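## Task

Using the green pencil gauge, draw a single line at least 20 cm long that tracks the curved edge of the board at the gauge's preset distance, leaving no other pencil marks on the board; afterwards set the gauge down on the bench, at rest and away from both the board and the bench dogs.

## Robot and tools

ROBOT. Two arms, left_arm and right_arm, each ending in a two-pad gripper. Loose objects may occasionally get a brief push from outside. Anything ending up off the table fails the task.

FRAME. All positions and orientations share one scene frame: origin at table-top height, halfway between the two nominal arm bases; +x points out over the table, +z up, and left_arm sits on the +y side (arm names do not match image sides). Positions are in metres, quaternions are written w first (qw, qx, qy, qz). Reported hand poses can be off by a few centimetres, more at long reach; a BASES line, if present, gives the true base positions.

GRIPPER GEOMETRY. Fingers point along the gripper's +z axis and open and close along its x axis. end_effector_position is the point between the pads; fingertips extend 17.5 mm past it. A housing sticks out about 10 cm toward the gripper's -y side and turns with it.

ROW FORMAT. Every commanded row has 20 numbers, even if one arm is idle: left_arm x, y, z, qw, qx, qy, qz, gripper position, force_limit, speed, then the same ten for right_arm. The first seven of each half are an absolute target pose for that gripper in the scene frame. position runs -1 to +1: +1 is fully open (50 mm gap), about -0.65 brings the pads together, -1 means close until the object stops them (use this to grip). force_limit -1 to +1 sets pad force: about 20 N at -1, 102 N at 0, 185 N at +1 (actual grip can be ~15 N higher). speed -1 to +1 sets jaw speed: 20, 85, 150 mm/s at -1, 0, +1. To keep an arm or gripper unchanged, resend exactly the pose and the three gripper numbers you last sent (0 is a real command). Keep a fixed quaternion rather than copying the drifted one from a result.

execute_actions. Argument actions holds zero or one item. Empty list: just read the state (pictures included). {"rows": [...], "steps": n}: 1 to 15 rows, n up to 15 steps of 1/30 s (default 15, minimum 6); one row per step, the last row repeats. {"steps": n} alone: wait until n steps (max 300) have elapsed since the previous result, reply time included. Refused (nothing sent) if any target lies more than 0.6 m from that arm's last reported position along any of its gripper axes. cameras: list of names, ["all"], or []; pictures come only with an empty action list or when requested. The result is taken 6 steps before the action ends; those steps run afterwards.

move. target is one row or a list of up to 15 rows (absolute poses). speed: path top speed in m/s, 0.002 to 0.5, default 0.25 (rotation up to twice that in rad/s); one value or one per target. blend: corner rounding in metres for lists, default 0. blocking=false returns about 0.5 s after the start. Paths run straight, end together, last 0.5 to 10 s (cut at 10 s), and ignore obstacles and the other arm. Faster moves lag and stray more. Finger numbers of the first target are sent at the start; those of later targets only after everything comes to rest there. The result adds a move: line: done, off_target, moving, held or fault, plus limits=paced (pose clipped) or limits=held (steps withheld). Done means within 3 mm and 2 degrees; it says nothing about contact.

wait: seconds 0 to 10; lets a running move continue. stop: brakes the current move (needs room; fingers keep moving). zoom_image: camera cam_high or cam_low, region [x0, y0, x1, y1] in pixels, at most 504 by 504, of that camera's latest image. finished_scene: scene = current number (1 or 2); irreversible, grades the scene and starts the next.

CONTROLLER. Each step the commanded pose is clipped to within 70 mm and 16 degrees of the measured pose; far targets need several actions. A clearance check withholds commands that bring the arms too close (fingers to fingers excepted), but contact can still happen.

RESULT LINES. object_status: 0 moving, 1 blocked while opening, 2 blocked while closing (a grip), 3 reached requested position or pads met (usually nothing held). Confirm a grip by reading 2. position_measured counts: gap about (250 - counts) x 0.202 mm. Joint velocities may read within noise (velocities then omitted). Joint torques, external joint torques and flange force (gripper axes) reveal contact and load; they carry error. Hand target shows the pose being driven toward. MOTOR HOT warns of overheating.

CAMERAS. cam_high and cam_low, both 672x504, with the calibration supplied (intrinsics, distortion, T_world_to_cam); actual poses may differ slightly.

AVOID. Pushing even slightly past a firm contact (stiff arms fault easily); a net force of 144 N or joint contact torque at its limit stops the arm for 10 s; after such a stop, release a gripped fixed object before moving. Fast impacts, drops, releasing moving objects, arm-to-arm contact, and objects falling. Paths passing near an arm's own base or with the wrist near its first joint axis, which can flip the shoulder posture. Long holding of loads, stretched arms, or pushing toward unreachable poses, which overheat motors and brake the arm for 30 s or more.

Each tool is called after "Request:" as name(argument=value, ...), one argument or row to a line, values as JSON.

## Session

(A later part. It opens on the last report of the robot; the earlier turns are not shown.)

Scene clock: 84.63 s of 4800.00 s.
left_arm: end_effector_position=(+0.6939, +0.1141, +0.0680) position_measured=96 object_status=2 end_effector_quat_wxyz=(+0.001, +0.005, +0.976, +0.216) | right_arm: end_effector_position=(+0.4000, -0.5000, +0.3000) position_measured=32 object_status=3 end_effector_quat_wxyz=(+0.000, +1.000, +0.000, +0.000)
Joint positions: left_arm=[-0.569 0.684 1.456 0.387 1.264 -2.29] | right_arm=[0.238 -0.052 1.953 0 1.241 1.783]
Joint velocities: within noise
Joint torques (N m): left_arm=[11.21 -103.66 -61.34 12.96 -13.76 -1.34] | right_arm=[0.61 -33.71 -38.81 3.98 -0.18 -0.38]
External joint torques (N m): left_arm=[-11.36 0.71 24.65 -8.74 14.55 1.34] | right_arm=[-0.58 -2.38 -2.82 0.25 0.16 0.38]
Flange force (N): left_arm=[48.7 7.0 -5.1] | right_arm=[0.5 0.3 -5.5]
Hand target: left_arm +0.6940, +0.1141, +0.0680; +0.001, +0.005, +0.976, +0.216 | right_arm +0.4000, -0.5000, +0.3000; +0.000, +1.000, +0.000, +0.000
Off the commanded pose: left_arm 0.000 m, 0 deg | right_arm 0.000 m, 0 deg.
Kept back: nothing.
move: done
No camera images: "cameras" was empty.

Request:
move(
  target=[
    [0.6906,0.1158,0.068,0.0113,0.0511,0.9750,0.2161,-1,-0.7,-0.7,0.4,-0.5,0.3,0,1,0,0,0.8,-0.7,-0.8],
    [0.6926,0.1156,0.068,0.0113,0.0511,0.9750,0.2161,-1,-0.7,-0.7,0.4,-0.5,0.3,0,1,0,0,0.8,-0.7,-0.8],
  ],
  speed=0.02,
  cameras=["cam_high","cam_low"],
)

Request:
zoom_image(
  camera="cam_high",
  region=[230, 220, 290, 280],
)

Scene clock: 89.30 s of 4800.00 s.
left_arm: end_effector_position=(+0.6925, +0.1156, +0.0680) position_measured=96 object_status=2 end_effector_quat_wxyz=(+0.011, +0.051, +0.975, +0.216) | right_arm: end_effector_position=(+0.4000, -0.5000, +0.3000) position_measured=32 object_status=3 end_effector_quat_wxyz=(+0.000, +1.000, +0.000, +0.000)
Joint positions: left_arm=[-0.575 0.668 1.487 0.414 1.222 -2.224] | right_arm=[0.238 -0.052 1.953 0 1.241 1.783]
Joint velocities: within noise
Joint torques (N m): left_arm=[13.27 -105.51 -51.41 13.38 -7.09 0.68] | right_arm=[0.44 -33.78 -38.65 3.99 -0.18 -0.39]
External joint torques (N m): left_arm=[-13.09 4.46 15.04 -9.2 7.81 -0.68] | right_arm=[-0.41 -2.35 -2.95 0.22 0.16 0.39]
Flange force (N): left_arm=[29.8 -9.8 -4.4] | right_arm=[0.7 -0.1 -5.6]
Hand target: left_arm +0.6926, +0.1156, +0.0680; +0.011, +0.051, +0.975, +0.216 | right_arm +0.4000, -0.5000, +0.3000; +0.000, +1.000, +0.000, +0.000
Off the commanded pose: left_arm 0.000 m, 0 deg | right_arm 0.000 m, 0 deg.
Kept back: nothing.
move: done

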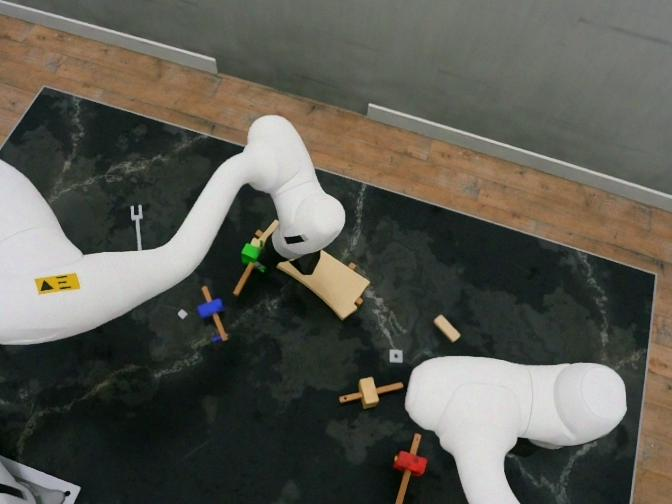

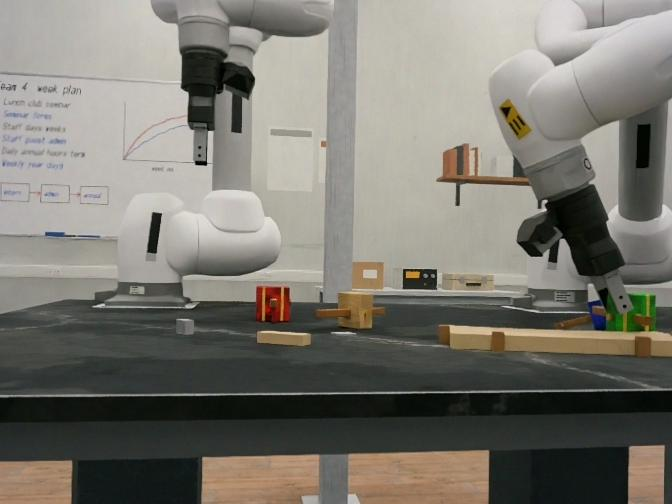

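Scaled by 8.400 from the camera's 672x504 image, which has a finer 960x720 frame.

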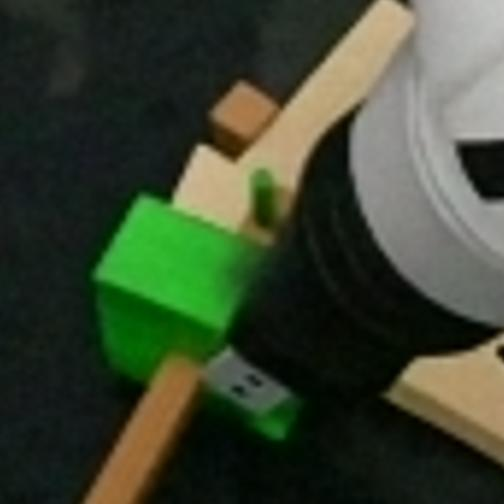

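Request:
move(
  target=[
    [0.6919,0.1154,0.068,0.0094,0.0426,0.9754,0.2162,-1,-0.7,-0.7,0.4,-0.5,0.3,0,1,0,0,0.8,-0.7,-0.8],
  ],
  speed=0.02,
  cameras=[],
)

Request:
move(
  target=[
    [0.6919,0.1154,0.0605,0.0094,0.0426,0.9754,0.2162,-1,-0.7,-0.7,0.4,-0.5,0.3,0,1,0,0,0.8,-0.7,-0.8],
  ],
  speed=0.02,
  cameras=[],
)

Scene clock: 90.70 s of 4800.00 s.
left_arm: end_effector_position=(+0.6920, +0.1154, +0.0680) position_measured=96 object_status=2 end_effector_quat_wxyz=(+0.009, +0.043, +0.975, +0.216) | right_arm: end_effector_position=(+0.4000, -0.5000, +0.3000) position_measured=32 object_status=3 end_effector_quat_wxyz=(+0.000, +1.000, +0.000, +0.000)
Joint positions: left_arm=[-0.574 0.67 1.483 0.409 1.229 -2.237] | right_arm=[0.238 -0.052 1.953 0 1.241 1.783]
Joint velocities: within noise
Joint torques (N m): left_arm=[-0.29 -108.36 -43.33 6.49 -1.41 0.14] | right_arm=[0.56 -33.42 -38.72 4 -0.17 -0.36]
External joint torques (N m): left_arm=[0.4 6.99 6.94 -2.31 2.14 -0.14] | right_arm=[-0.53 -2.39 -2.7 0.19 0.15 0.36]
Flange force (N): left_arm=[5.3 -1.8 6.5] | right_arm=[0.3 0.3 -5.3]
Hand target: left_arm +0.6919, +0.1154, +0.0680; +0.009, +0.043, +0.975, +0.216 | right_arm +0.4000, -0.5000, +0.3000; +0.000, +1.000, +0.000, +0.000
Off the commanded pose: left_arm 0.000 m, 0 deg | right_arm 0.000 m, 0 deg.
Kept back: nothing.
move: done
No camera images: "cameras" was empty.

Scene clock: 91.40 s of 4800.00 s.
left_arm: end_effector_position=(+0.6919, +0.1154, +0.0607) position_measured=96 object_status=2 end_effector_quat_wxyz=(+0.009, +0.043, +0.975, +0.216) | right_arm: end_effector_position=(+0.4000, -0.5000, +0.3000) position_measured=32 object_status=3 end_effector_quat_wxyz=(+0.000, +1.000, +0.000, +0.000)
Joint positions: left_arm=[-0.574 0.676 1.487 0.41 1.22 -2.241] | right_arm=[0.238 -0.052 1.953 0 1.241 1.783]
Joint velocities: within noise
Joint torques (N m): left_arm=[14.05 -82.52 -35.85 8.66 -6.86 0.52] | right_arm=[0.5 -33.51 -38.74 3.95 -0.14 -0.36]
External joint torques (N m): left_arm=[-14.18 -19.13 -0.31 -4.51 7.6 -0.52] | right_arm=[-0.49 -2.71 -2.96 0.27 0.12 0.36]
Flange force (N): left_arm=[25.0 0.8 -30.3] | right_arm=[0.1 0.2 -5.8]
Hand target: left_arm +0.6919, +0.1154, +0.0605; +0.009, +0.043, +0.975, +0.216 | right_arm +0.4000, -0.5000, +0.3000; +0.000, +1.000, +0.000, +0.000
Off the commanded pose: left_arm 0.000 m, 0 deg | right_arm 0.000 m, 0 deg.
Kept back: nothing.
move: done
No camera images: "cameras" was empty.

Request:
move(
  target=[
    [0.6919,0.1154,0.0615,0.0094,0.0426,0.9754,0.2162,-1,-0.7,-0.7,0.4,-0.5,0.3,0,1,0,0,0.8,-0.7,-0.8],
  ],
  speed=0.02,
)

Request:
zoom_image(
  camera="cam_low",
  region=[602, 280, 672, 350],
)

Request:
zoom_image(
  camera="cam_high",
  region=[240, 220, 280, 260],
)

Scene clock: 92.57 s of 4800.00 s.
left_arm: end_effector_position=(+0.6919, +0.1155, +0.0614) position_measured=96 object_status=2 end_effector_quat_wxyz=(+0.009, +0.043, +0.975, +0.216) | right_arm: end_effector_position=(+0.4000, -0.5000, +0.3000) position_measured=32 object_status=3 end_effector_quat_wxyz=(+0.000, +1.000, +0.000, +0.000)
Joint positions: left_arm=[-0.574 0.676 1.487 0.41 1.221 -2.241] | right_arm=[0.238 -0.052 1.953 0 1.241 1.783]
Joint velocities: within noise
Joint torques (N m): left_arm=[4.28 -98.36 -41.3 7.64 -4.64 0.49] | right_arm=[0.65 -33.4 -38.72 4.02 -0.13 -0.33]
External joint torques (N m): left_arm=[-3.86 -2.7 5.32 -3.5 5.38 -0.49] | right_arm=[-0.69 -2.66 -2.91 0.19 0.1 0.33]
Flange force (N): left_arm=[13.7 0.6 -7.6] | right_arm=[0.3 0.7 -5.7]
Hand target: left_arm +0.6919, +0.1154, +0.0615; +0.009, +0.043, +0.975, +0.216 | right_arm +0.4000, -0.5000, +0.3000; +0.000, +1.000, +0.000, +0.000
Off the commanded pose: left_arm 0.000 m, 0 deg | right_arm 0.000 m, 0 deg.
Kept back: nothing.
move: done

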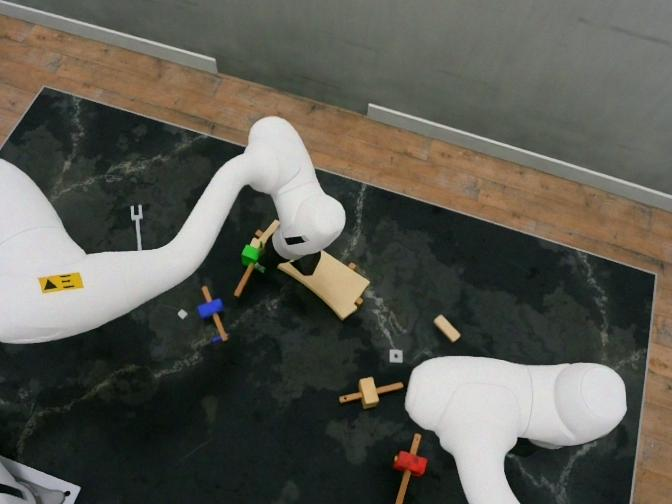

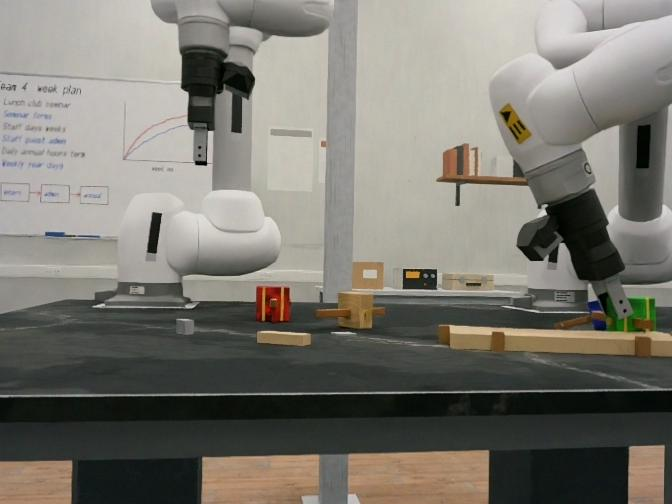

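Scaled by 7.200 from the camera's 672x504 image, which has a finer 960x720 frame.

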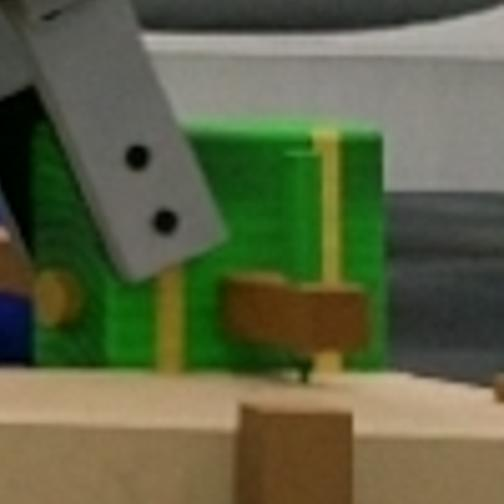

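Scaled by 12.600 from the camera's 672x504 image, which has a finer 960x720 frame.

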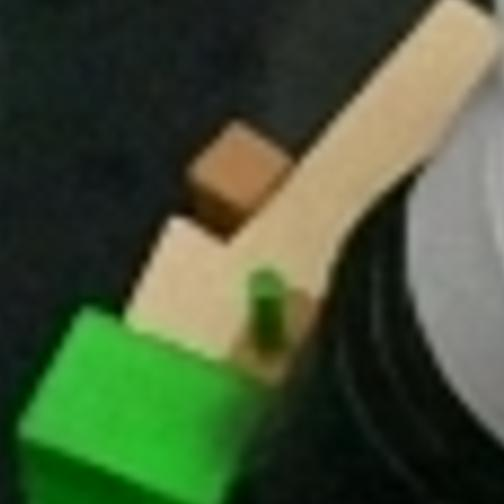

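Request:
move(
  target=[
    [0.6897,0.0997,0.0613,0.0128,0.0579,0.9746,0.2160,-1,-0.7,-0.7,0.4,-0.5,0.3,0,1,0,0,0.8,-0.7,-0.8],
  ],
  speed=0.03,
  cameras=[],
)

Scene clock: 94.63 s of 4800.00 s.
left_arm: end_effector_position=(+0.6897, +0.0998, +0.0613) position_measured=96 object_status=2 end_effector_quat_wxyz=(+0.013, +0.058, +0.975, +0.216) | right_arm: end_effector_position=(+0.4000, -0.5000, +0.3000) position_measured=32 object_status=3 end_effector_quat_wxyz=(+0.000, +1.000, +0.000, +0.000)
Joint positions: left_arm=[-0.593 0.679 1.48 0.413 1.219 -2.23] | right_arm=[0.238 -0.052 1.953 0 1.241 1.783]
Joint velocities: within noise
Joint torques (N m): left_arm=[-4.13 -100.28 -43.19 5.45 -5.35 0.46] | right_arm=[0.72 -33.37 -38.68 3.96 -0.15 -0.35]
External joint torques (N m): left_arm=[4.85 -1.73 6.98 -1.29 6.09 -0.46] | right_arm=[-0.62 -2.53 -2.75 0.24 0.13 0.35]
Flange force (N): left_arm=[11.0 9.5 -2.1] | right_arm=[0.2 0.5 -5.4]
Hand target: left_arm +0.6897, +0.0997, +0.0613; +0.013, +0.058, +0.975, +0.216 | right_arm +0.4000, -0.5000, +0.3000; +0.000, +1.000, +0.000, +0.000
Off the commanded pose: left_arm 0.000 m, 0 deg | right_arm 0.000 m, 0 deg.
Kept back: nothing.
move: done
No camera images: "cameras" was empty.

Request:
move(
  target=[
    [0.6864,0.0802,0.0611,0.0171,0.0770,0.9733,0.2157,-1,-0.7,-0.7,0.4,-0.5,0.3,0,1,0,0,0.8,-0.7,-0.8],
  ],
  speed=0.03,
  cameras=[],
)

Scene clock: 95.93 s of 4800.00 s.
left_arm: end_effector_position=(+0.6864, +0.0803, +0.0611) position_measured=96 object_status=2 end_effector_quat_wxyz=(+0.017, +0.077, +0.973, +0.216) | right_arm: end_effector_position=(+0.4000, -0.5000, +0.3000) position_measured=32 object_status=3 end_effector_quat_wxyz=(+0.000, +1.000, +0.000, +0.000)
Joint positions: left_arm=[-0.616 0.684 1.473 0.417 1.217 -2.216] | right_arm=[0.238 -0.052 1.953 0 1.241 1.783]
Joint velocities: within noise
Joint torques (N m): left_arm=[-2.66 -98.18 -43.14 5.57 -5.97 0.65] | right_arm=[0.37 -33.41 -38.8 3.96 -0.14 -0.33]
External joint torques (N m): left_arm=[3.23 -3.87 7.03 -1.42 6.7 -0.65] | right_arm=[-0.44 -2.42 -2.74 0.24 0.12 0.33]
Flange force (N): left_arm=[14.5 9.4 -4.9] | right_arm=[0.3 0.2 -5.3]
Hand target: left_arm +0.6864, +0.0802, +0.0611; +0.017, +0.077, +0.973, +0.216 | right_arm +0.4000, -0.5000, +0.3000; +0.000, +1.000, +0.000, +0.000
Off the commanded pose: left_arm 0.000 m, 0 deg | right_arm 0.000 m, 0 deg.
Kept back: nothing.
move: done
No camera images: "cameras" was empty.

Request:
move(
  target=[
    [0.6827,0.0609,0.0611,0.0204,0.0919,0.9720,0.2154,-1,-0.7,-0.7,0.4,-0.5,0.3,0,1,0,0,0.8,-0.7,-0.8],
  ],
  speed=0.03,
)

Request:
zoom_image(
  camera="cam_high",
  region=[240, 215, 300, 275],
)

Request:
zoom_image(
  camera="cam_low",
  region=[582, 280, 672, 350],
)

Scene clock: 97.17 s of 4800.00 s.
left_arm: end_effector_position=(+0.6827, +0.0610, +0.0611) position_measured=96 object_status=2 end_effector_quat_wxyz=(+0.020, +0.092, +0.972, +0.215) | right_arm: end_effector_position=(+0.4000, -0.5000, +0.3000) position_measured=32 object_status=3 end_effector_quat_wxyz=(+0.000, +1.000, +0.000, +0.000)
Joint positions: left_arm=[-0.639 0.689 1.462 0.419 1.218 -2.207] | right_arm=[0.238 -0.052 1.953 0 1.241 1.783]
Joint velocities: within noise
Joint torques (N m): left_arm=[-1.52 -101.71 -47.35 5.95 -7.45 0.22] | right_arm=[0.4 -33.6 -38.7 3.96 -0.17 -0.37]
External joint torques (N m): left_arm=[1.33 -1.66 10.73 -1.74 8.16 -0.22] | right_arm=[-0.38 -2.39 -2.83 0.24 0.14 0.37]
Flange force (N): left_arm=[19.8 8.1 -3.6] | right_arm=[0.4 -0.1 -5.5]
Hand target: left_arm +0.6827, +0.0609, +0.0611; +0.020, +0.092, +0.972, +0.215 | right_arm +0.4000, -0.5000, +0.3000; +0.000, +1.000, +0.000, +0.000
Off the commanded pose: left_arm 0.000 m, 0 deg | right_arm 0.000 m, 0 deg.
Kept back: nothing.
move: done

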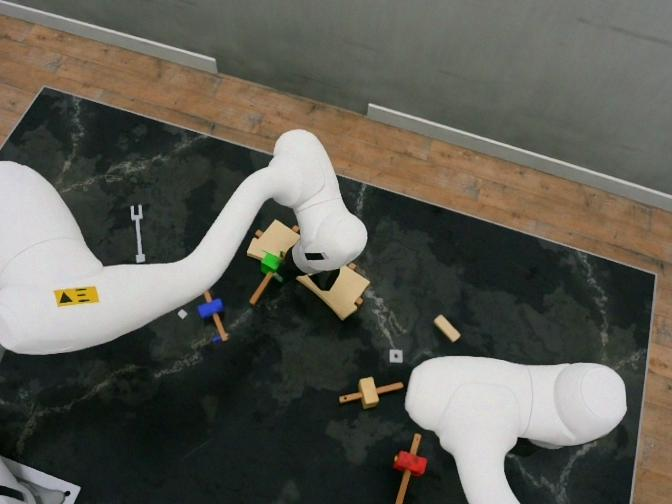

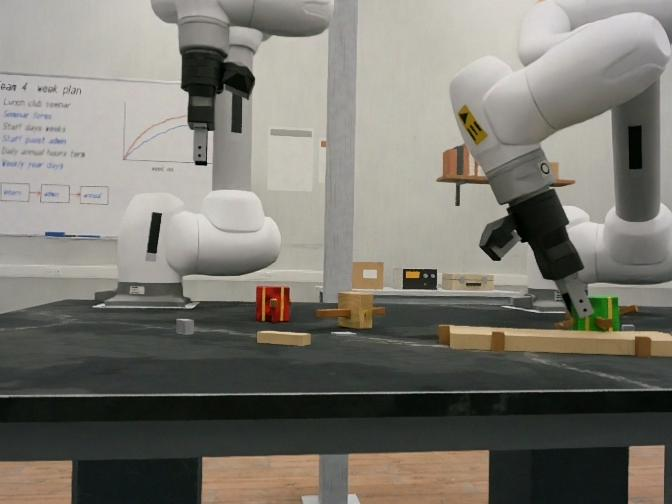

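Scaled by 8.400 from the camera's 672x504 image, which has a finer 960x720 frame.

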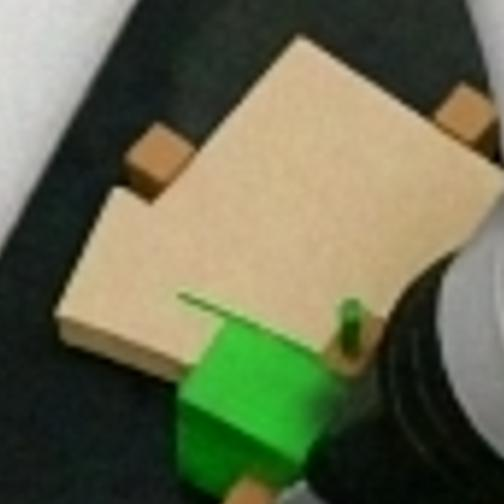

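Scaled by 5.600 from the camera's 672x504 image, which has a finer 960x720 frame.

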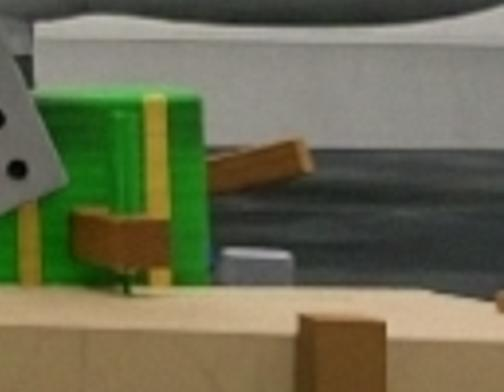

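Request:
move(
  target=[
    [0.6777,0.0422,0.0611,0.0245,0.1105,0.9700,0.2150,-1,-0.7,-0.7,0.4,-0.5,0.3,0,1,0,0,0.8,-0.7,-0.8],
  ],
  speed=0.03,
  cameras=[],
)

Scene clock: 98.47 s of 4800.00 s.
left_arm: end_effector_position=(+0.6777, +0.0423, +0.0611) position_measured=96 object_status=2 end_effector_quat_wxyz=(+0.024, +0.110, +0.970, +0.215) | right_arm: end_effector_position=(+0.4000, -0.5000, +0.3000) position_measured=32 object_status=3 end_effector_quat_wxyz=(+0.000, +1.000, +0.000, +0.000)
Joint positions: left_arm=[-0.662 0.692 1.457 0.422 1.215 -2.194] | right_arm=[0.238 -0.052 1.953 0 1.241 1.783]
Joint velocities: within noise
Joint torques (N m): left_arm=[-1.97 -102.15 -42.25 4.77 -4.08 0.13] | right_arm=[0.66 -33.67 -38.86 4.02 -0.2 -0.38]
External joint torques (N m): left_arm=[1.95 -1.26 5.7 -0.58 4.77 -0.13] | right_arm=[-0.77 -2.39 -2.69 0.18 0.18 0.38]
Flange force (N): left_arm=[10.1 5.7 -2.2] | right_arm=[0.4 0.7 -5.3]
Hand target: left_arm +0.6777, +0.0422, +0.0611; +0.025, +0.111, +0.970, +0.215 | right_arm +0.4000, -0.5000, +0.3000; +0.000, +1.000, +0.000, +0.000
Off the commanded pose: left_arm 0.000 m, 0 deg | right_arm 0.000 m, 0 deg.
Kept back: nothing.
move: done
No camera images: "cameras" was empty.

Request:
move(
  target=[
    [0.6727,0.0233,0.0610,0.0286,0.1292,0.9677,0.2145,-1,-0.7,-0.7,0.4,-0.5,0.3,0,1,0,0,0.8,-0.7,-0.8],
  ],
  speed=0.03,
  cameras=[],
)

Scene clock: 99.63 s of 4800.00 s.
left_arm: end_effector_position=(+0.6727, +0.0234, +0.0610) position_measured=96 object_status=2 end_effector_quat_wxyz=(+0.029, +0.129, +0.968, +0.215) | right_arm: end_effector_position=(+0.4000, -0.5000, +0.3000) position_measured=32 object_status=3 end_effector_quat_wxyz=(+0.000, +1.000, +0.000, +0.000)
Joint positions: left_arm=[-0.685 0.696 1.45 0.426 1.213 -2.18] | right_arm=[0.238 -0.052 1.953 0 1.241 1.783]
Joint velocities: within noise
Joint torques (N m): left_arm=[-4.02 -103.07 -49.76 6.19 -8.45 0.19] | right_arm=[0.71 -33.61 -38.7 3.98 -0.18 -0.32]
External joint torques (N m): left_arm=[4.33 -0.84 13.01 -1.97 9.13 -0.19] | right_arm=[-0.73 -2.15 -2.72 0.21 0.15 0.32]
Flange force (N): left_arm=[22.2 11.0 -1.5] | right_arm=[0.8 0.6 -5.2]
Hand target: left_arm +0.6727, +0.0233, +0.0610; +0.029, +0.129, +0.968, +0.215 | right_arm +0.4000, -0.5000, +0.3000; +0.000, +1.000, +0.000, +0.000
Off the commanded pose: left_arm 0.000 m, 0 deg | right_arm 0.000 m, 0 deg.
Kept back: nothing.
move: done
No camera images: "cameras" was empty.

Request:
move(
  target=[
    [0.6664,0.0050,0.0608,0.0327,0.1477,0.9651,0.2139,-1,-0.7,-0.7,0.4,-0.5,0.3,0,1,0,0,0.8,-0.7,-0.8],
  ],
  speed=0.03,
  cameras=[],
)

Scene clock: 102.87 s of 4800.00 s.
left_arm: end_effector_position=(+0.6664, +0.0051, +0.0608) position_measured=96 object_status=2 end_effector_quat_wxyz=(+0.033, +0.148, +0.965, +0.214) | right_arm: end_effector_position=(+0.4000, -0.5000, +0.3000) position_measured=32 object_status=3 end_effector_quat_wxyz=(+0.000, +1.000, +0.000, +0.000)
Joint positions: left_arm=[-0.708 0.698 1.446 0.429 1.209 -2.166] | right_arm=[0.238 -0.052 1.953 0 1.241 1.783]
Joint velocities: within noise
Joint torques (N m): left_arm=[-1.6 -101.72 -47.26 5.58 -7.28 0.02] | right_arm=[0.27 -33.51 -38.65 4.01 -0.18 -0.37]
External joint torques (N m): left_arm=[1.28 -2.61 10.4 -1.36 7.94 -0.02] | right_arm=[-0.22 -2.63 -2.99 0.22 0.15 0.37]
Flange force (N): left_arm=[20.7 8.1 -4.4] | right_arm=[0.2 -0.4 -5.8]
Hand target: left_arm +0.6664, +0.0050, +0.0608; +0.033, +0.148, +0.965, +0.214 | right_arm +0.4000, -0.5000, +0.3000; +0.000, +1.000, +0.000, +0.000
Off the commanded pose: left_arm 0.000 m, 0 deg | right_arm 0.000 m, 0 deg.
Kept back: nothing.
move: done
No camera images: "cameras" was empty.

Request:
move(
  target=[
    [0.6594,-0.0130,0.0608,0.0374,0.1687,0.9616,0.2131,-1,-0.7,-0.7,0.4,-0.5,0.3,0,1,0,0,0.8,-0.7,-0.8],
  ],
  speed=0.03,
  cameras=[],
)

Scene clock: 104.10 s of 4800.00 s.
left_arm: end_effector_position=(+0.6594, -0.0129, +0.0608) position_measured=96 object_status=2 end_effector_quat_wxyz=(+0.037, +0.169, +0.962, +0.213) | right_arm: end_effector_position=(+0.4000, -0.5000, +0.3000) position_measured=32 object_status=3 end_effector_quat_wxyz=(+0.000, +1.000, +0.000, +0.000)
Joint positions: left_arm=[-0.731 0.699 1.444 0.434 1.202 -2.149] | right_arm=[0.238 -0.052 1.953 0 1.241 1.783]
Joint velocities: within noise
Joint torques (N m): left_arm=[-2.35 -102.25 -44.74 5.47 -6.09 0.59] | right_arm=[0.56 -33.63 -38.72 3.96 -0.2 -0.35]
External joint torques (N m): left_arm=[2.3 -1.28 8.17 -1.28 6.74 -0.59] | right_arm=[-0.65 -2.11 -2.72 0.23 0.18 0.35]
Flange force (N): left_arm=[14.9 6.1 -3.1] | right_arm=[0.8 0.4 -5.2]
Hand target: left_arm +0.6594, -0.0130, +0.0608; +0.037, +0.169, +0.962, +0.213 | right_arm +0.4000, -0.5000, +0.3000; +0.000, +1.000, +0.000, +0.000
Off the commanded pose: left_arm 0.000 m, 0 deg | right_arm 0.000 m, 0 deg.
Kept back: nothing.
move: done
No camera images: "cameras" was empty.

Request:
move(
  target=[
    [0.6521,-0.0310,0.0607,0.0407,0.1837,0.9588,0.2125,-1,-0.7,-0.7,0.4,-0.5,0.3,0,1,0,0,0.8,-0.7,-0.8],
  ],
  speed=0.03,
  cameras=[],
)

Scene clock: 105.30 s of 4800.00 s.
left_arm: end_effector_position=(+0.6521, -0.0309, +0.0607) position_measured=96 object_status=2 end_effector_quat_wxyz=(+0.041, +0.184, +0.959, +0.213) | right_arm: end_effector_position=(+0.4000, -0.5000, +0.3000) position_measured=32 object_status=3 end_effector_quat_wxyz=(+0.000, +1.000, +0.000, +0.000)
Joint positions: left_arm=[-0.754 0.703 1.438 0.436 1.202 -2.141] | right_arm=[0.238 -0.052 1.953 0 1.241 1.783]
Joint velocities: within noise
Joint torques (N m): left_arm=[-4.81 -103.69 -48.5 5.65 -7.57 0.02] | right_arm=[0.38 -33.68 -38.77 3.96 -0.2 -0.34]
External joint torques (N m): left_arm=[4.85 -0.2 11.88 -1.45 8.21 -0.02] | right_arm=[-0.52 -2.13 -2.79 0.25 0.17 0.34]
Flange force (N): left_arm=[19.7 9.8 -0.7] | right_arm=[0.8 0.1 -5.3]
Hand target: left_arm +0.6521, -0.0310, +0.0607; +0.041, +0.184, +0.959, +0.213 | right_arm +0.4000, -0.5000, +0.3000; +0.000, +1.000, +0.000, +0.000
Off the commanded pose: left_arm 0.000 m, 0 deg | right_arm 0.000 m, 0 deg.
Kept back: nothing.
move: done
No camera images: "cameras" was empty.

Request:
move(
  target=[
    [0.6438,-0.0487,0.0604,0.0450,0.2030,0.9550,0.2117,-1,-0.7,-0.7,0.4,-0.5,0.3,0,1,0,0,0.8,-0.7,-0.8],
  ],
  speed=0.03,
)

Request:
zoom_image(
  camera="cam_high",
  region=[240, 215, 340, 315],
)

Request:
zoom_image(
  camera="cam_low",
  region=[480, 260, 600, 350],
)

Scene clock: 106.57 s of 4800.00 s.
left_arm: end_effector_position=(+0.6438, -0.0486, +0.0604) position_measured=96 object_status=2 end_effector_quat_wxyz=(+0.045, +0.203, +0.955, +0.212) | right_arm: end_effector_position=(+0.4000, -0.5000, +0.3000) position_measured=32 object_status=3 end_effector_quat_wxyz=(+0.000, +1.000, +0.000, +0.000)
Joint positions: left_arm=[-0.777 0.704 1.437 0.44 1.196 -2.127] | right_arm=[0.238 -0.052 1.953 0 1.241 1.783]
Joint velocities: within noise
Joint torques (N m): left_arm=[-4.57 -102.6 -47.91 5.31 -8.06 -0.08] | right_arm=[0.58 -33.56 -38.68 3.96 -0.15 -0.35]
External joint torques (N m): left_arm=[5.04 -1.8 11.13 -1.1 8.69 0.08] | right_arm=[-0.63 -2.66 -3.05 0.26 0.12 0.35]
Flange force (N): left_arm=[19.6 10.6 -2.9] | right_arm=[0.4 0.5 -5.9]
Hand target: left_arm +0.6438, -0.0487, +0.0604; +0.045, +0.203, +0.955, +0.212 | right_arm +0.4000, -0.5000, +0.3000; +0.000, +1.000, +0.000, +0.000
Off the commanded pose: left_arm 0.000 m, 0 deg | right_arm 0.000 m, 0 deg.
Kept back: nothing.
move: done

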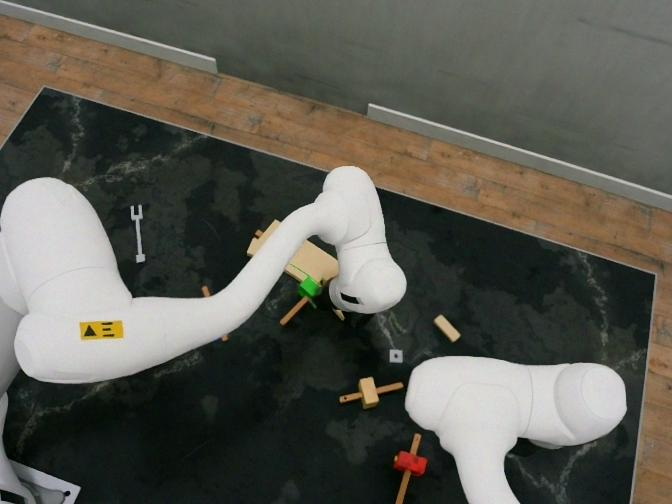

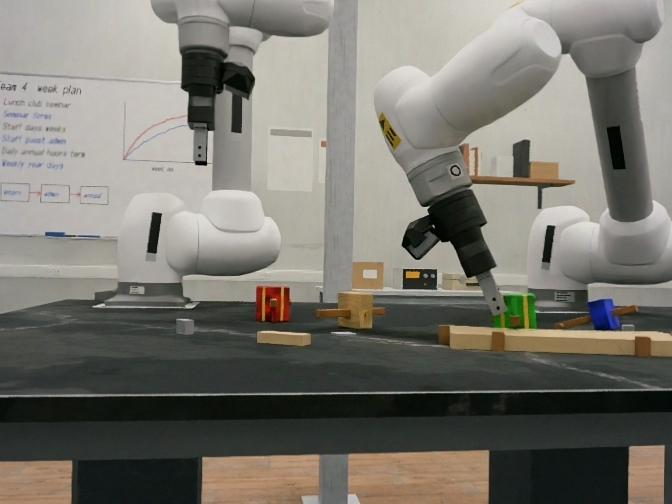

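Scaled by 5.040 from the camera's 672x504 image, which has a finer 960x720 frame.

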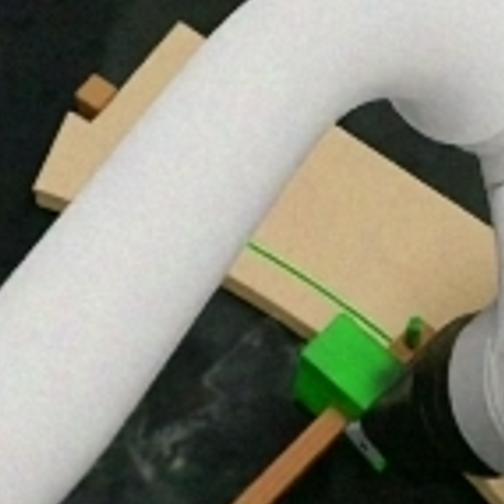

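Scaled by 4.200 from the camera's 672x504 image, which has a finer 960x720 frame.

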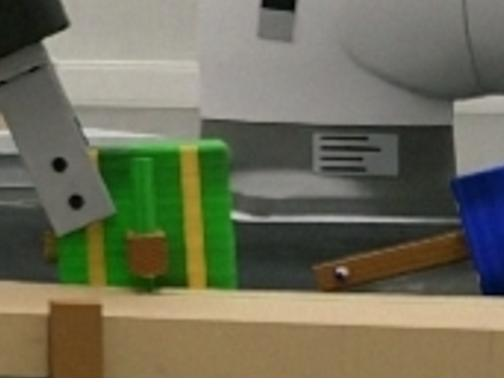

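Request:
move(
  target=[
    [0.6346,-0.0658,0.0603,0.0496,0.2238,0.9503,0.2106,-1,-0.7,-0.7,0.4,-0.5,0.3,0,1,0,0,0.8,-0.7,-0.8],
  ],
  speed=0.03,
  cameras=[],
)

Scene clock: 107.83 s of 4800.00 s.
left_arm: end_effector_position=(+0.6346, -0.0657, +0.0603) position_measured=96 object_status=2 end_effector_quat_wxyz=(+0.050, +0.224, +0.950, +0.211) | right_arm: end_effector_position=(+0.4000, -0.5000, +0.3000) position_measured=32 object_status=3 end_effector_quat_wxyz=(+0.000, +1.000, +0.000, +0.000)
Joint positions: left_arm=[-0.801 0.703 1.438 0.445 1.188 -2.111] | right_arm=[0.238 -0.052 1.953 0 1.241 1.783]
Joint velocities: within noise
Joint torques (N m): left_arm=[-4.98 -102.82 -43.84 5.04 -5.59 0.66] | right_arm=[0.3 -33.6 -38.73 3.93 -0.14 -0.37]
External joint torques (N m): left_arm=[5.26 -1.05 7.22 -0.84 6.21 -0.66] | right_arm=[-0.33 -2.45 -2.88 0.28 0.11 0.37]
Flange force (N): left_arm=[12.0 7.8 -1.7] | right_arm=[0.4 -0.2 -5.5]
Hand target: left_arm +0.6346, -0.0658, +0.0603; +0.050, +0.224, +0.950, +0.211 | right_arm +0.4000, -0.5000, +0.3000; +0.000, +1.000, +0.000, +0.000
Off the commanded pose: left_arm 0.000 m, 0 deg | right_arm 0.000 m, 0 deg.
Kept back: nothing.
move: done
No camera images: "cameras" was empty.

Request:
move(
  target=[
    [0.6253,-0.0833,0.0602,0.0527,0.2378,0.9469,0.2099,-1,-0.7,-0.7,0.4,-0.5,0.3,0,1,0,0,0.8,-0.7,-0.8],
  ],
  speed=0.03,
  cameras=[],
)

Scene clock: 109.00 s of 4800.00 s.
left_arm: end_effector_position=(+0.6253, -0.0832, +0.0602) position_measured=96 object_status=2 end_effector_quat_wxyz=(+0.053, +0.238, +0.947, +0.210) | right_arm: end_effector_position=(+0.4000, -0.5000, +0.3000) position_measured=32 object_status=3 end_effector_quat_wxyz=(+0.000, +1.000, +0.000, +0.000)
Joint positions: left_arm=[-0.824 0.706 1.433 0.446 1.188 -2.104] | right_arm=[0.238 -0.052 1.953 0 1.241 1.783]
Joint velocities: within noise
Joint torques (N m): left_arm=[-5.89 -103.46 -49 5.3 -8.42 0.02] | right_arm=[0.37 -33.8 -38.77 3.99 -0.12 -0.35]
External joint torques (N m): left_arm=[6.09 -1.37 12.13 -1.08 9.03 -0.02] | right_arm=[-0.42 -2.32 -2.85 0.22 0.1 0.35]
Flange force (N): left_arm=[21.1 11.2 -2.1] | right_arm=[0.6 0.0 -5.4]
Hand target: left_arm +0.6253, -0.0833, +0.0602; +0.053, +0.238, +0.947, +0.210 | right_arm +0.4000, -0.5000, +0.3000; +0.000, +1.000, +0.000, +0.000
Off the commanded pose: left_arm 0.000 m, 0 deg | right_arm 0.000 m, 0 deg.
Kept back: nothing.
move: done
No camera images: "cameras" was empty.

Request:
move(
  target=[
    [0.6158,-0.0983,0.0602,0.0567,0.2560,0.9421,0.2088,-1,-0.7,-0.7,0.4,-0.5,0.3,0,1,0,0,0.8,-0.7,-0.8],
  ],
  speed=0.03,
  cameras=[],
)

Request:
move(
  target=[
    [0.6150,-0.0978,0.0630,0.0567,0.2560,0.9421,0.2088,-1,-0.7,-0.7,0.4,-0.5,0.3,0,1,0,0,0.8,-0.7,-0.8],
    [0.6125,-0.0963,0.0750,0.0567,0.2560,0.9421,0.2088,-1,-0.7,-0.7,0.4,-0.5,0.3,0,1,0,0,0.8,-0.7,-0.8],
    [0.5712,-0.0720,0.12,0.0567,0.2560,0.9421,0.2088,-1,-0.7,-0.7,0.4,-0.5,0.3,0,1,0,0,0.8,-0.7,-0.8],
  ],
  speed=[0.03,0.05,0.15],
  blend=[0.001,0.005,0],
)

Request:
zoom_image(
  camera="cam_high",
  region=[240, 210, 380, 330],
)

Scene clock: 110.67 s of 4800.00 s.
left_arm: end_effector_position=(+0.6158, -0.0982, +0.0602) position_measured=96 object_status=2 end_effector_quat_wxyz=(+0.057, +0.256, +0.942, +0.209) | right_arm: end_effector_position=(+0.4000, -0.5000, +0.3000) position_measured=32 object_status=3 end_effector_quat_wxyz=(+0.000, +1.000, +0.000, +0.000)
Joint positions: left_arm=[-0.845 0.705 1.434 0.45 1.181 -2.09] | right_arm=[0.238 -0.052 1.953 0 1.241 1.783]
Joint velocities: within noise
Joint torques (N m): left_arm=[-3.99 -105.7 -45.29 5.29 -5.28 0.17] | right_arm=[0.4 -33.82 -38.67 3.96 -0.16 -0.36]
External joint torques (N m): left_arm=[4.2 1.96 8.72 -1.11 5.87 -0.17] | right_arm=[-0.22 -2.31 -2.86 0.26 0.14 0.36]
Flange force (N): left_arm=[12.1 5.4 1.0] | right_arm=[0.5 -0.4 -5.5]
Hand target: left_arm +0.6158, -0.0983, +0.0602; +0.057, +0.256, +0.942, +0.209 | right_arm +0.4000, -0.5000, +0.3000; +0.000, +1.000, +0.000, +0.000
Off the commanded pose: left_arm 0.000 m, 0 deg | right_arm 0.000 m, 0 deg.
Kept back: nothing.
move: done
No camera images: "cameras" was empty.

Scene clock: 112.43 s of 4800.00 s.
left_arm: end_effector_position=(+0.5712, -0.0720, +0.1199) position_measured=96 object_status=2 end_effector_quat_wxyz=(+0.057, +0.256, +0.942, +0.209) | right_arm: end_effector_position=(+0.4000, -0.5000, +0.3000) position_measured=32 object_status=3 end_effector_quat_wxyz=(+0.000, +1.000, +0.000, +0.000)
Joint positions: left_arm=[-0.864 0.586 1.522 0.441 1.217 -2.091] | right_arm=[0.238 -0.052 1.953 0 1.241 1.783]
Joint velocities: within noise
Joint torques (N m): left_arm=[-1.22 -97.97 -38.59 4.42 0.81 -0.21] | right_arm=[0.6 -33.73 -38.81 3.99 -0.14 -0.37]
External joint torques (N m): left_arm=[1.29 3.54 1.39 -0.14 -0.21 0.21] | right_arm=[-0.71 -2.15 -2.75 0.21 0.12 0.37]
Flange force (N): left_arm=[-2.1 -0.5 4.1] | right_arm=[0.8 0.5 -5.2]
Hand target: left_arm +0.5712, -0.0720, +0.1200; +0.057, +0.256, +0.942, +0.209 | right_arm +0.4000, -0.5000, +0.3000; +0.000, +1.000, +0.000, +0.000
Off the commanded pose: left_arm 0.000 m, 0 deg | right_arm 0.000 m, 0 deg.
Kept back: nothing.
move: done; blend cut to 0 m at target 1

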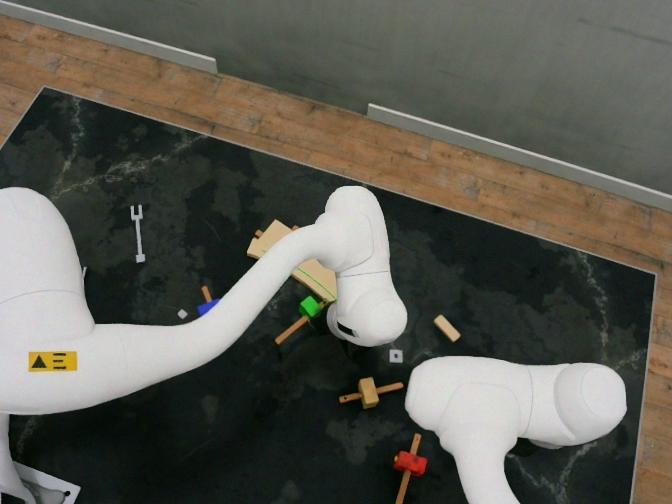

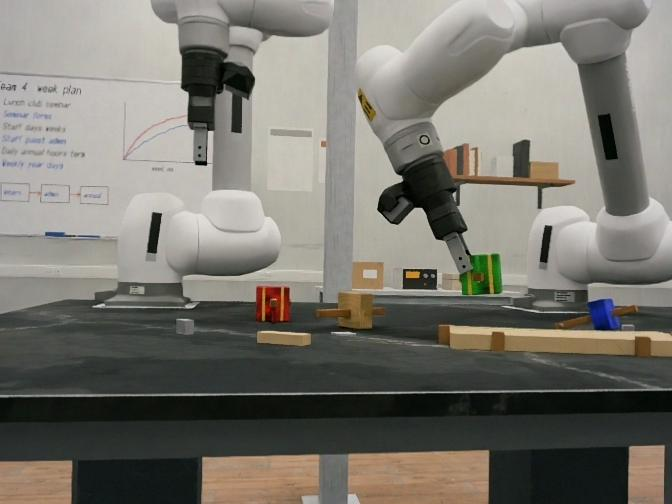

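Scaled by 3.600 from the camera's 672x504 image, which has a finer 960x720 frame.

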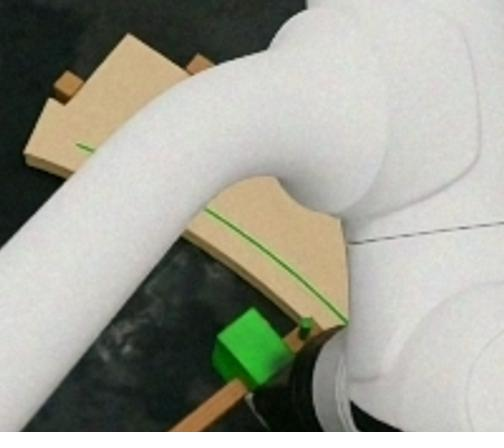

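Request:
move(
  target=[
    [0.45,-0.02,0.10,0,0,0.9763,0.2164,-1,-0.7,-0.7,0.4,-0.5,0.3,0,1,0,0,0.8,-0.7,-0.8],
    [0.45,-0.02,0.0565,0,0,0.9763,0.2164,-1,-0.7,-0.7,0.4,-0.5,0.3,0,1,0,0,0.8,-0.7,-0.8],
  ],
  speed=[0.2,0.05],
)

Request:
zoom_image(
  camera="cam_low",
  region=[440, 250, 540, 340],
)

Request:
zoom_image(
  camera="cam_high",
  region=[240, 210, 380, 330],
)

Scene clock: 116.00 s of 4800.00 s.
left_arm: end_effector_position=(+0.4500, -0.0200, +0.0566) position_measured=96 object_status=2 end_effector_quat_wxyz=(+0.000, +0.000, +0.976, +0.216) | right_arm: end_effector_position=(+0.4000, -0.5000, +0.3000) position_measured=32 object_status=3 end_effector_quat_wxyz=(+0.000, +1.000, +0.000, +0.000)
Joint positions: left_arm=[-0.893 0.558 1.709 0.287 1.234 -2.602] | right_arm=[0.238 -0.052 1.953 0 1.241 1.783]
Joint velocities: within noise
Joint torques (N m): left_arm=[-1.57 -92 -34.33 3.76 1.36 -0.31] | right_arm=[0.55 -33.99 -38.86 3.96 -0.14 -0.32]
External joint torques (N m): left_arm=[1.69 3.69 1.38 -0.01 -0.33 0.31] | right_arm=[-0.47 -2.29 -2.78 0.27 0.12 0.32]
Flange force (N): left_arm=[-2.9 -1.5 4.7] | right_arm=[0.6 0.1 -5.3]
Hand target: left_arm +0.4500, -0.0200, +0.0565; +0.000, +0.000, +0.976, +0.216 | right_arm +0.4000, -0.5000, +0.3000; +0.000, +1.000, +0.000, +0.000
Off the commanded pose: left_arm 0.000 m, 0 deg | right_arm 0.000 m, 0 deg.
Kept back: nothing.
move: done

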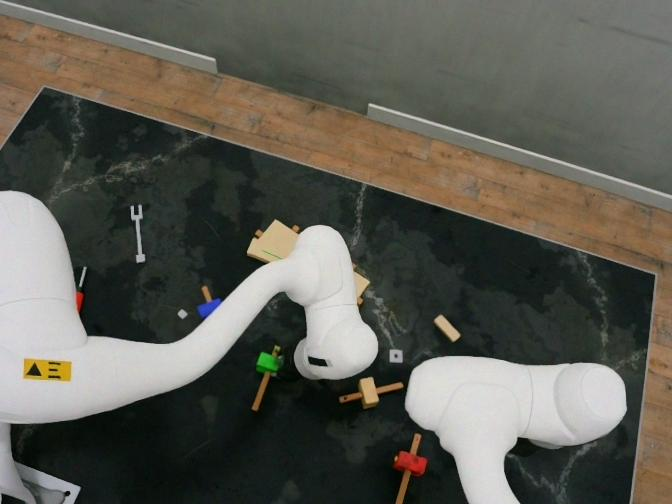

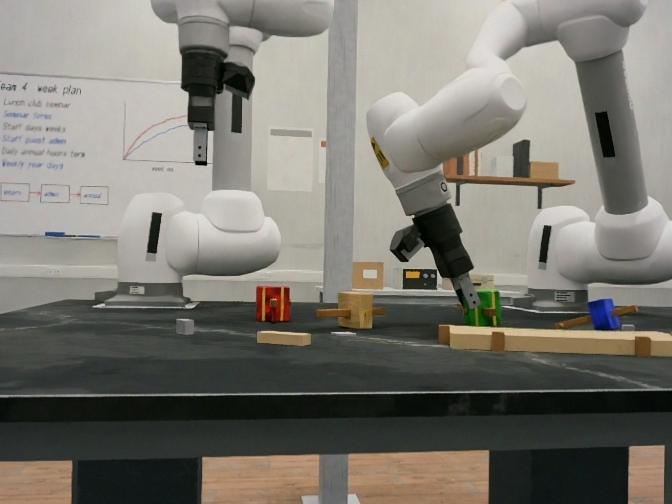

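Scaled by 5.040 from the camera's 672x504 image, which has a finer 960x720 frame.

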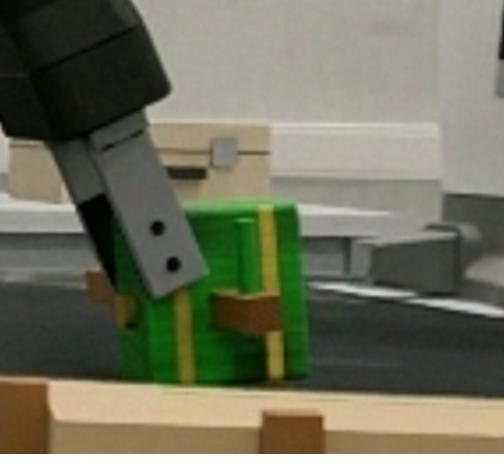

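Scaled by 3.600 from the camera's 672x504 image, which has a finer 960x720 frame.

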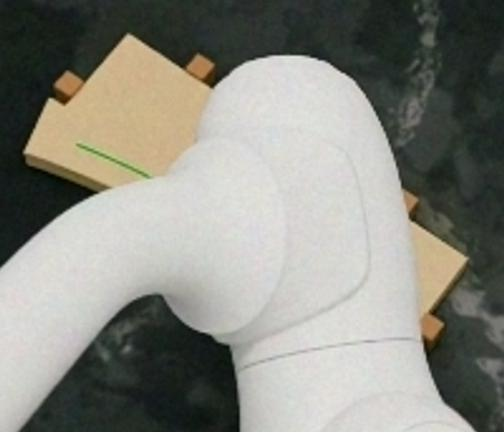

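Request:
move(
  target=[
    [0.45,-0.02,0.0570,0,0,0.9816,0.1908,-1,-0.7,-0.7,0.4,-0.5,0.3,0,1,0,0,0.8,-0.7,-0.8],
    [0.45,-0.02,0.0545,0,0,0.9816,0.1908,-1,-0.7,-0.7,0.4,-0.5,0.3,0,1,0,0,0.8,-0.7,-0.8],
  ],
  speed=[0.03,0.02],
  cameras=["cam_low"],
)

Request:
zoom_image(
  camera="cam_low",
  region=[450, 280, 520, 340],
)

Scene clock: 118.40 s of 4800.00 s.
left_arm: end_effector_position=(+0.4500, -0.0200, +0.0547) position_measured=96 object_status=2 end_effector_quat_wxyz=(+0.000, +0.000, +0.982, +0.191) | right_arm: end_effector_position=(+0.4000, -0.5000, +0.3000) position_measured=32 object_status=3 end_effector_quat_wxyz=(+0.000, +1.000, +0.000, +0.000)
Joint positions: left_arm=[-0.881 0.541 1.73 0.262 1.184 -2.583] | right_arm=[0.238 -0.052 1.953 0 1.241 1.783]
Joint velocities: within noise
Joint torques (N m): left_arm=[-0.44 -56.57 -22.37 2.5 -6.23 -0.14] | right_arm=[0.6 -33.68 -38.55 3.97 -0.19 -0.32]
External joint torques (N m): left_arm=[0.39 -30.26 -10.53 1.19 7.12 0.13] | right_arm=[-0.51 -2.61 -3.07 0.24 0.17 0.32]
Flange force (N): left_arm=[6.3 23.3 -42.0] | right_arm=[0.5 0.3 -6.0]
Hand target: left_arm +0.4500, -0.0200, +0.0545; +0.000, +0.000, +0.982, +0.191 | right_arm +0.4000, -0.5000, +0.3000; +0.000, +1.000, +0.000, +0.000
Off the commanded pose: left_arm 0.000 m, 0 deg | right_arm 0.000 m, 0 deg.
Kept back: nothing.
move: done
Images, in order (width x height): cam_low 672x504.

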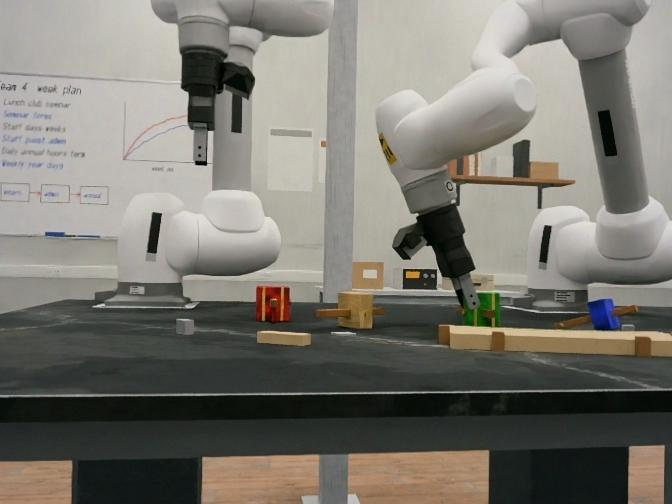

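Scaled by 7.200 from the camera's 672x504 image, which has a finer 960x720 frame.

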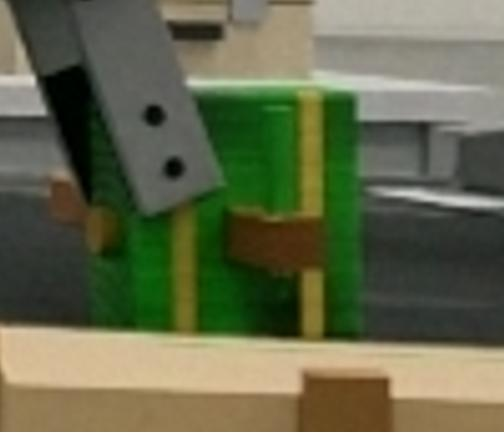

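Request:
move(
  target=[
    [0.45,-0.02,0.0563,0,0,0.9816,0.1908,-1,-0.7,-0.7,0.4,-0.5,0.3,0,1,0,0,0.8,-0.7,-0.8],
    [0.45,-0.02,0.0563,0,0,0.9816,0.1908,0.7,-0.7,-0.9,0.4,-0.5,0.3,0,1,0,0,0.8,-0.7,-0.8],
    [0.45,-0.0575,0.149,0,0,0.9816,0.1908,0.7,-0.7,-0.9,0.4,-0.5,0.3,0,1,0,0,0.8,-0.7,-0.8],
    [0.4,0.35,0.3,0,0,1,0,0.7,-0.7,-0.9,0.4,-0.5,0.3,0,1,0,0,0.8,-0.7,-0.8],
  ],
  speed=[0.02,0.05,0.1,0.3],
  blend=[0,0,0.02,0],
)

Request:
zoom_image(
  camera="cam_high",
  region=[240, 210, 380, 330],
)

Request:
zoom_image(
  camera="cam_high",
  region=[220, 320, 320, 420],
)

Request:
zoom_image(
  camera="cam_low",
  region=[430, 270, 550, 360],
)

Scene clock: 123.80 s of 4800.00 s.
left_arm: end_effector_position=(+0.4000, +0.3499, +0.3001) position_measured=48 object_status=3 end_effector_quat_wxyz=(+0.000, +0.000, +1.000, +0.000) end_effector_velocity=(+0.000, +0.000, +0.000) end_effector_angular_velocity=(-0.001, +0.001, -0.002) | right_arm: end_effector_position=(+0.4000, -0.5000, +0.3000) position_measured=32 object_status=3 end_effector_quat_wxyz=(+0.000, +1.000, +0.000, +0.000)
Joint positions: left_arm=[-0.239 -0.114 2.008 0 1.247 -1.803] | right_arm=[0.238 -0.052 1.953 0 1.241 1.783]
Joint velocities: left_arm=[0.002 0.001 -0.001 -0.002 0.001 0.005] | right_arm=[within noise]
Joint torques (N m): left_arm=[-1.24 -28.82 -40.68 4.18 0.19 -0.21] | right_arm=[0.67 -33.66 -38.65 3.99 -0.19 -0.35]
External joint torques (N m): left_arm=[1.21 -0.58 -0.23 -0.18 -0.22 0.21] | right_arm=[-0.65 -2.47 -2.89 0.21 0.17 0.35]
Flange force (N): left_arm=[-0.1 3.1 -0.2] | right_arm=[0.5 0.5 -5.7]
Hand target: left_arm +0.4000, +0.3500, +0.3000; +0.000, +0.000, +1.000, +0.000 | right_arm +0.4000, -0.5000, +0.3000; +0.000, +1.000, +0.000, +0.000
Off the commanded pose: left_arm 0.000 m, 0 deg | right_arm 0.000 m, 0 deg.
Kept back: nothing.
move: done

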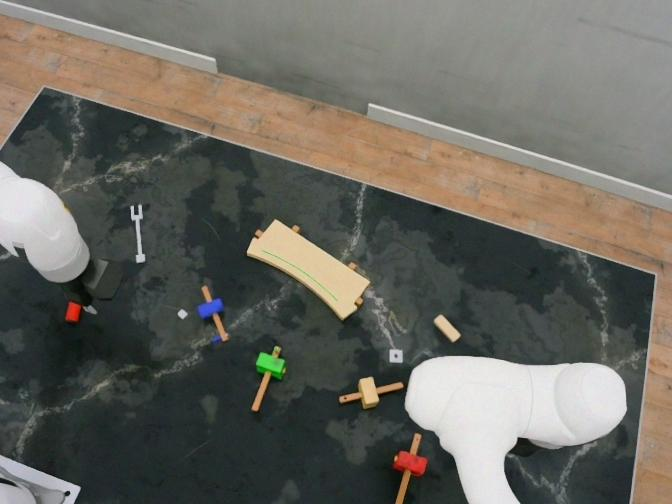

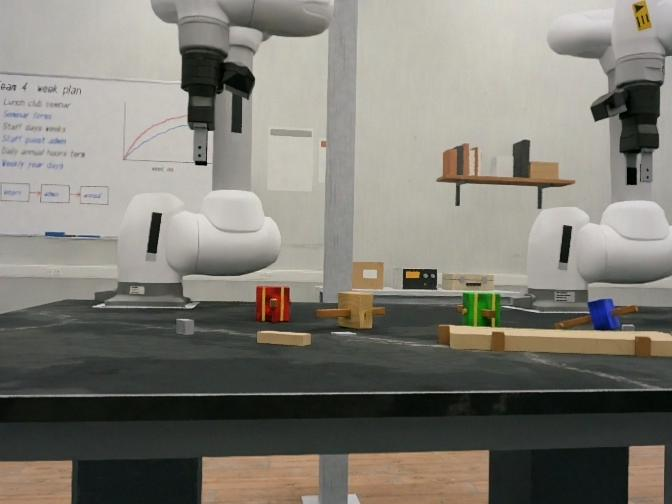

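Scaled by 3.600 from the camera's 672x504 image, which has a finer 960x720 frame.

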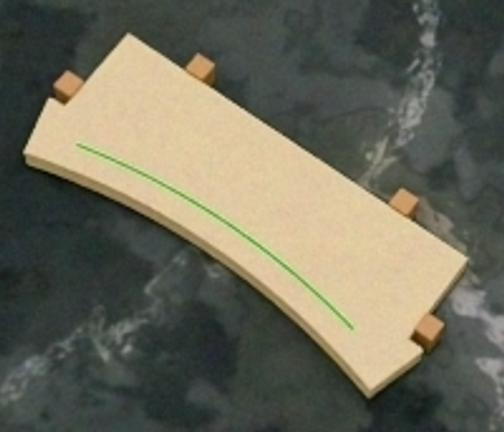

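Scaled by 5.040 from the camera's 672x504 image, which has a finer 960x720 frame.

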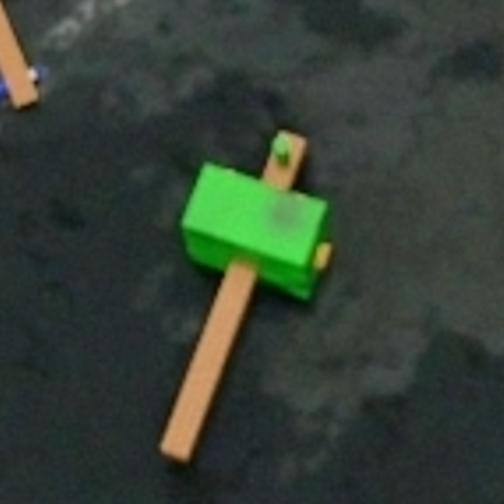

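Scaled by 4.200 from the camera's 672x504 image, which has a finer 960x720 frame.

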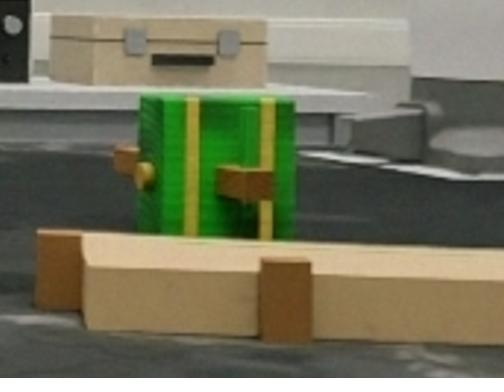

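Request:
finished_scene(
  scene=1,
)

The scene is finished: the task was done.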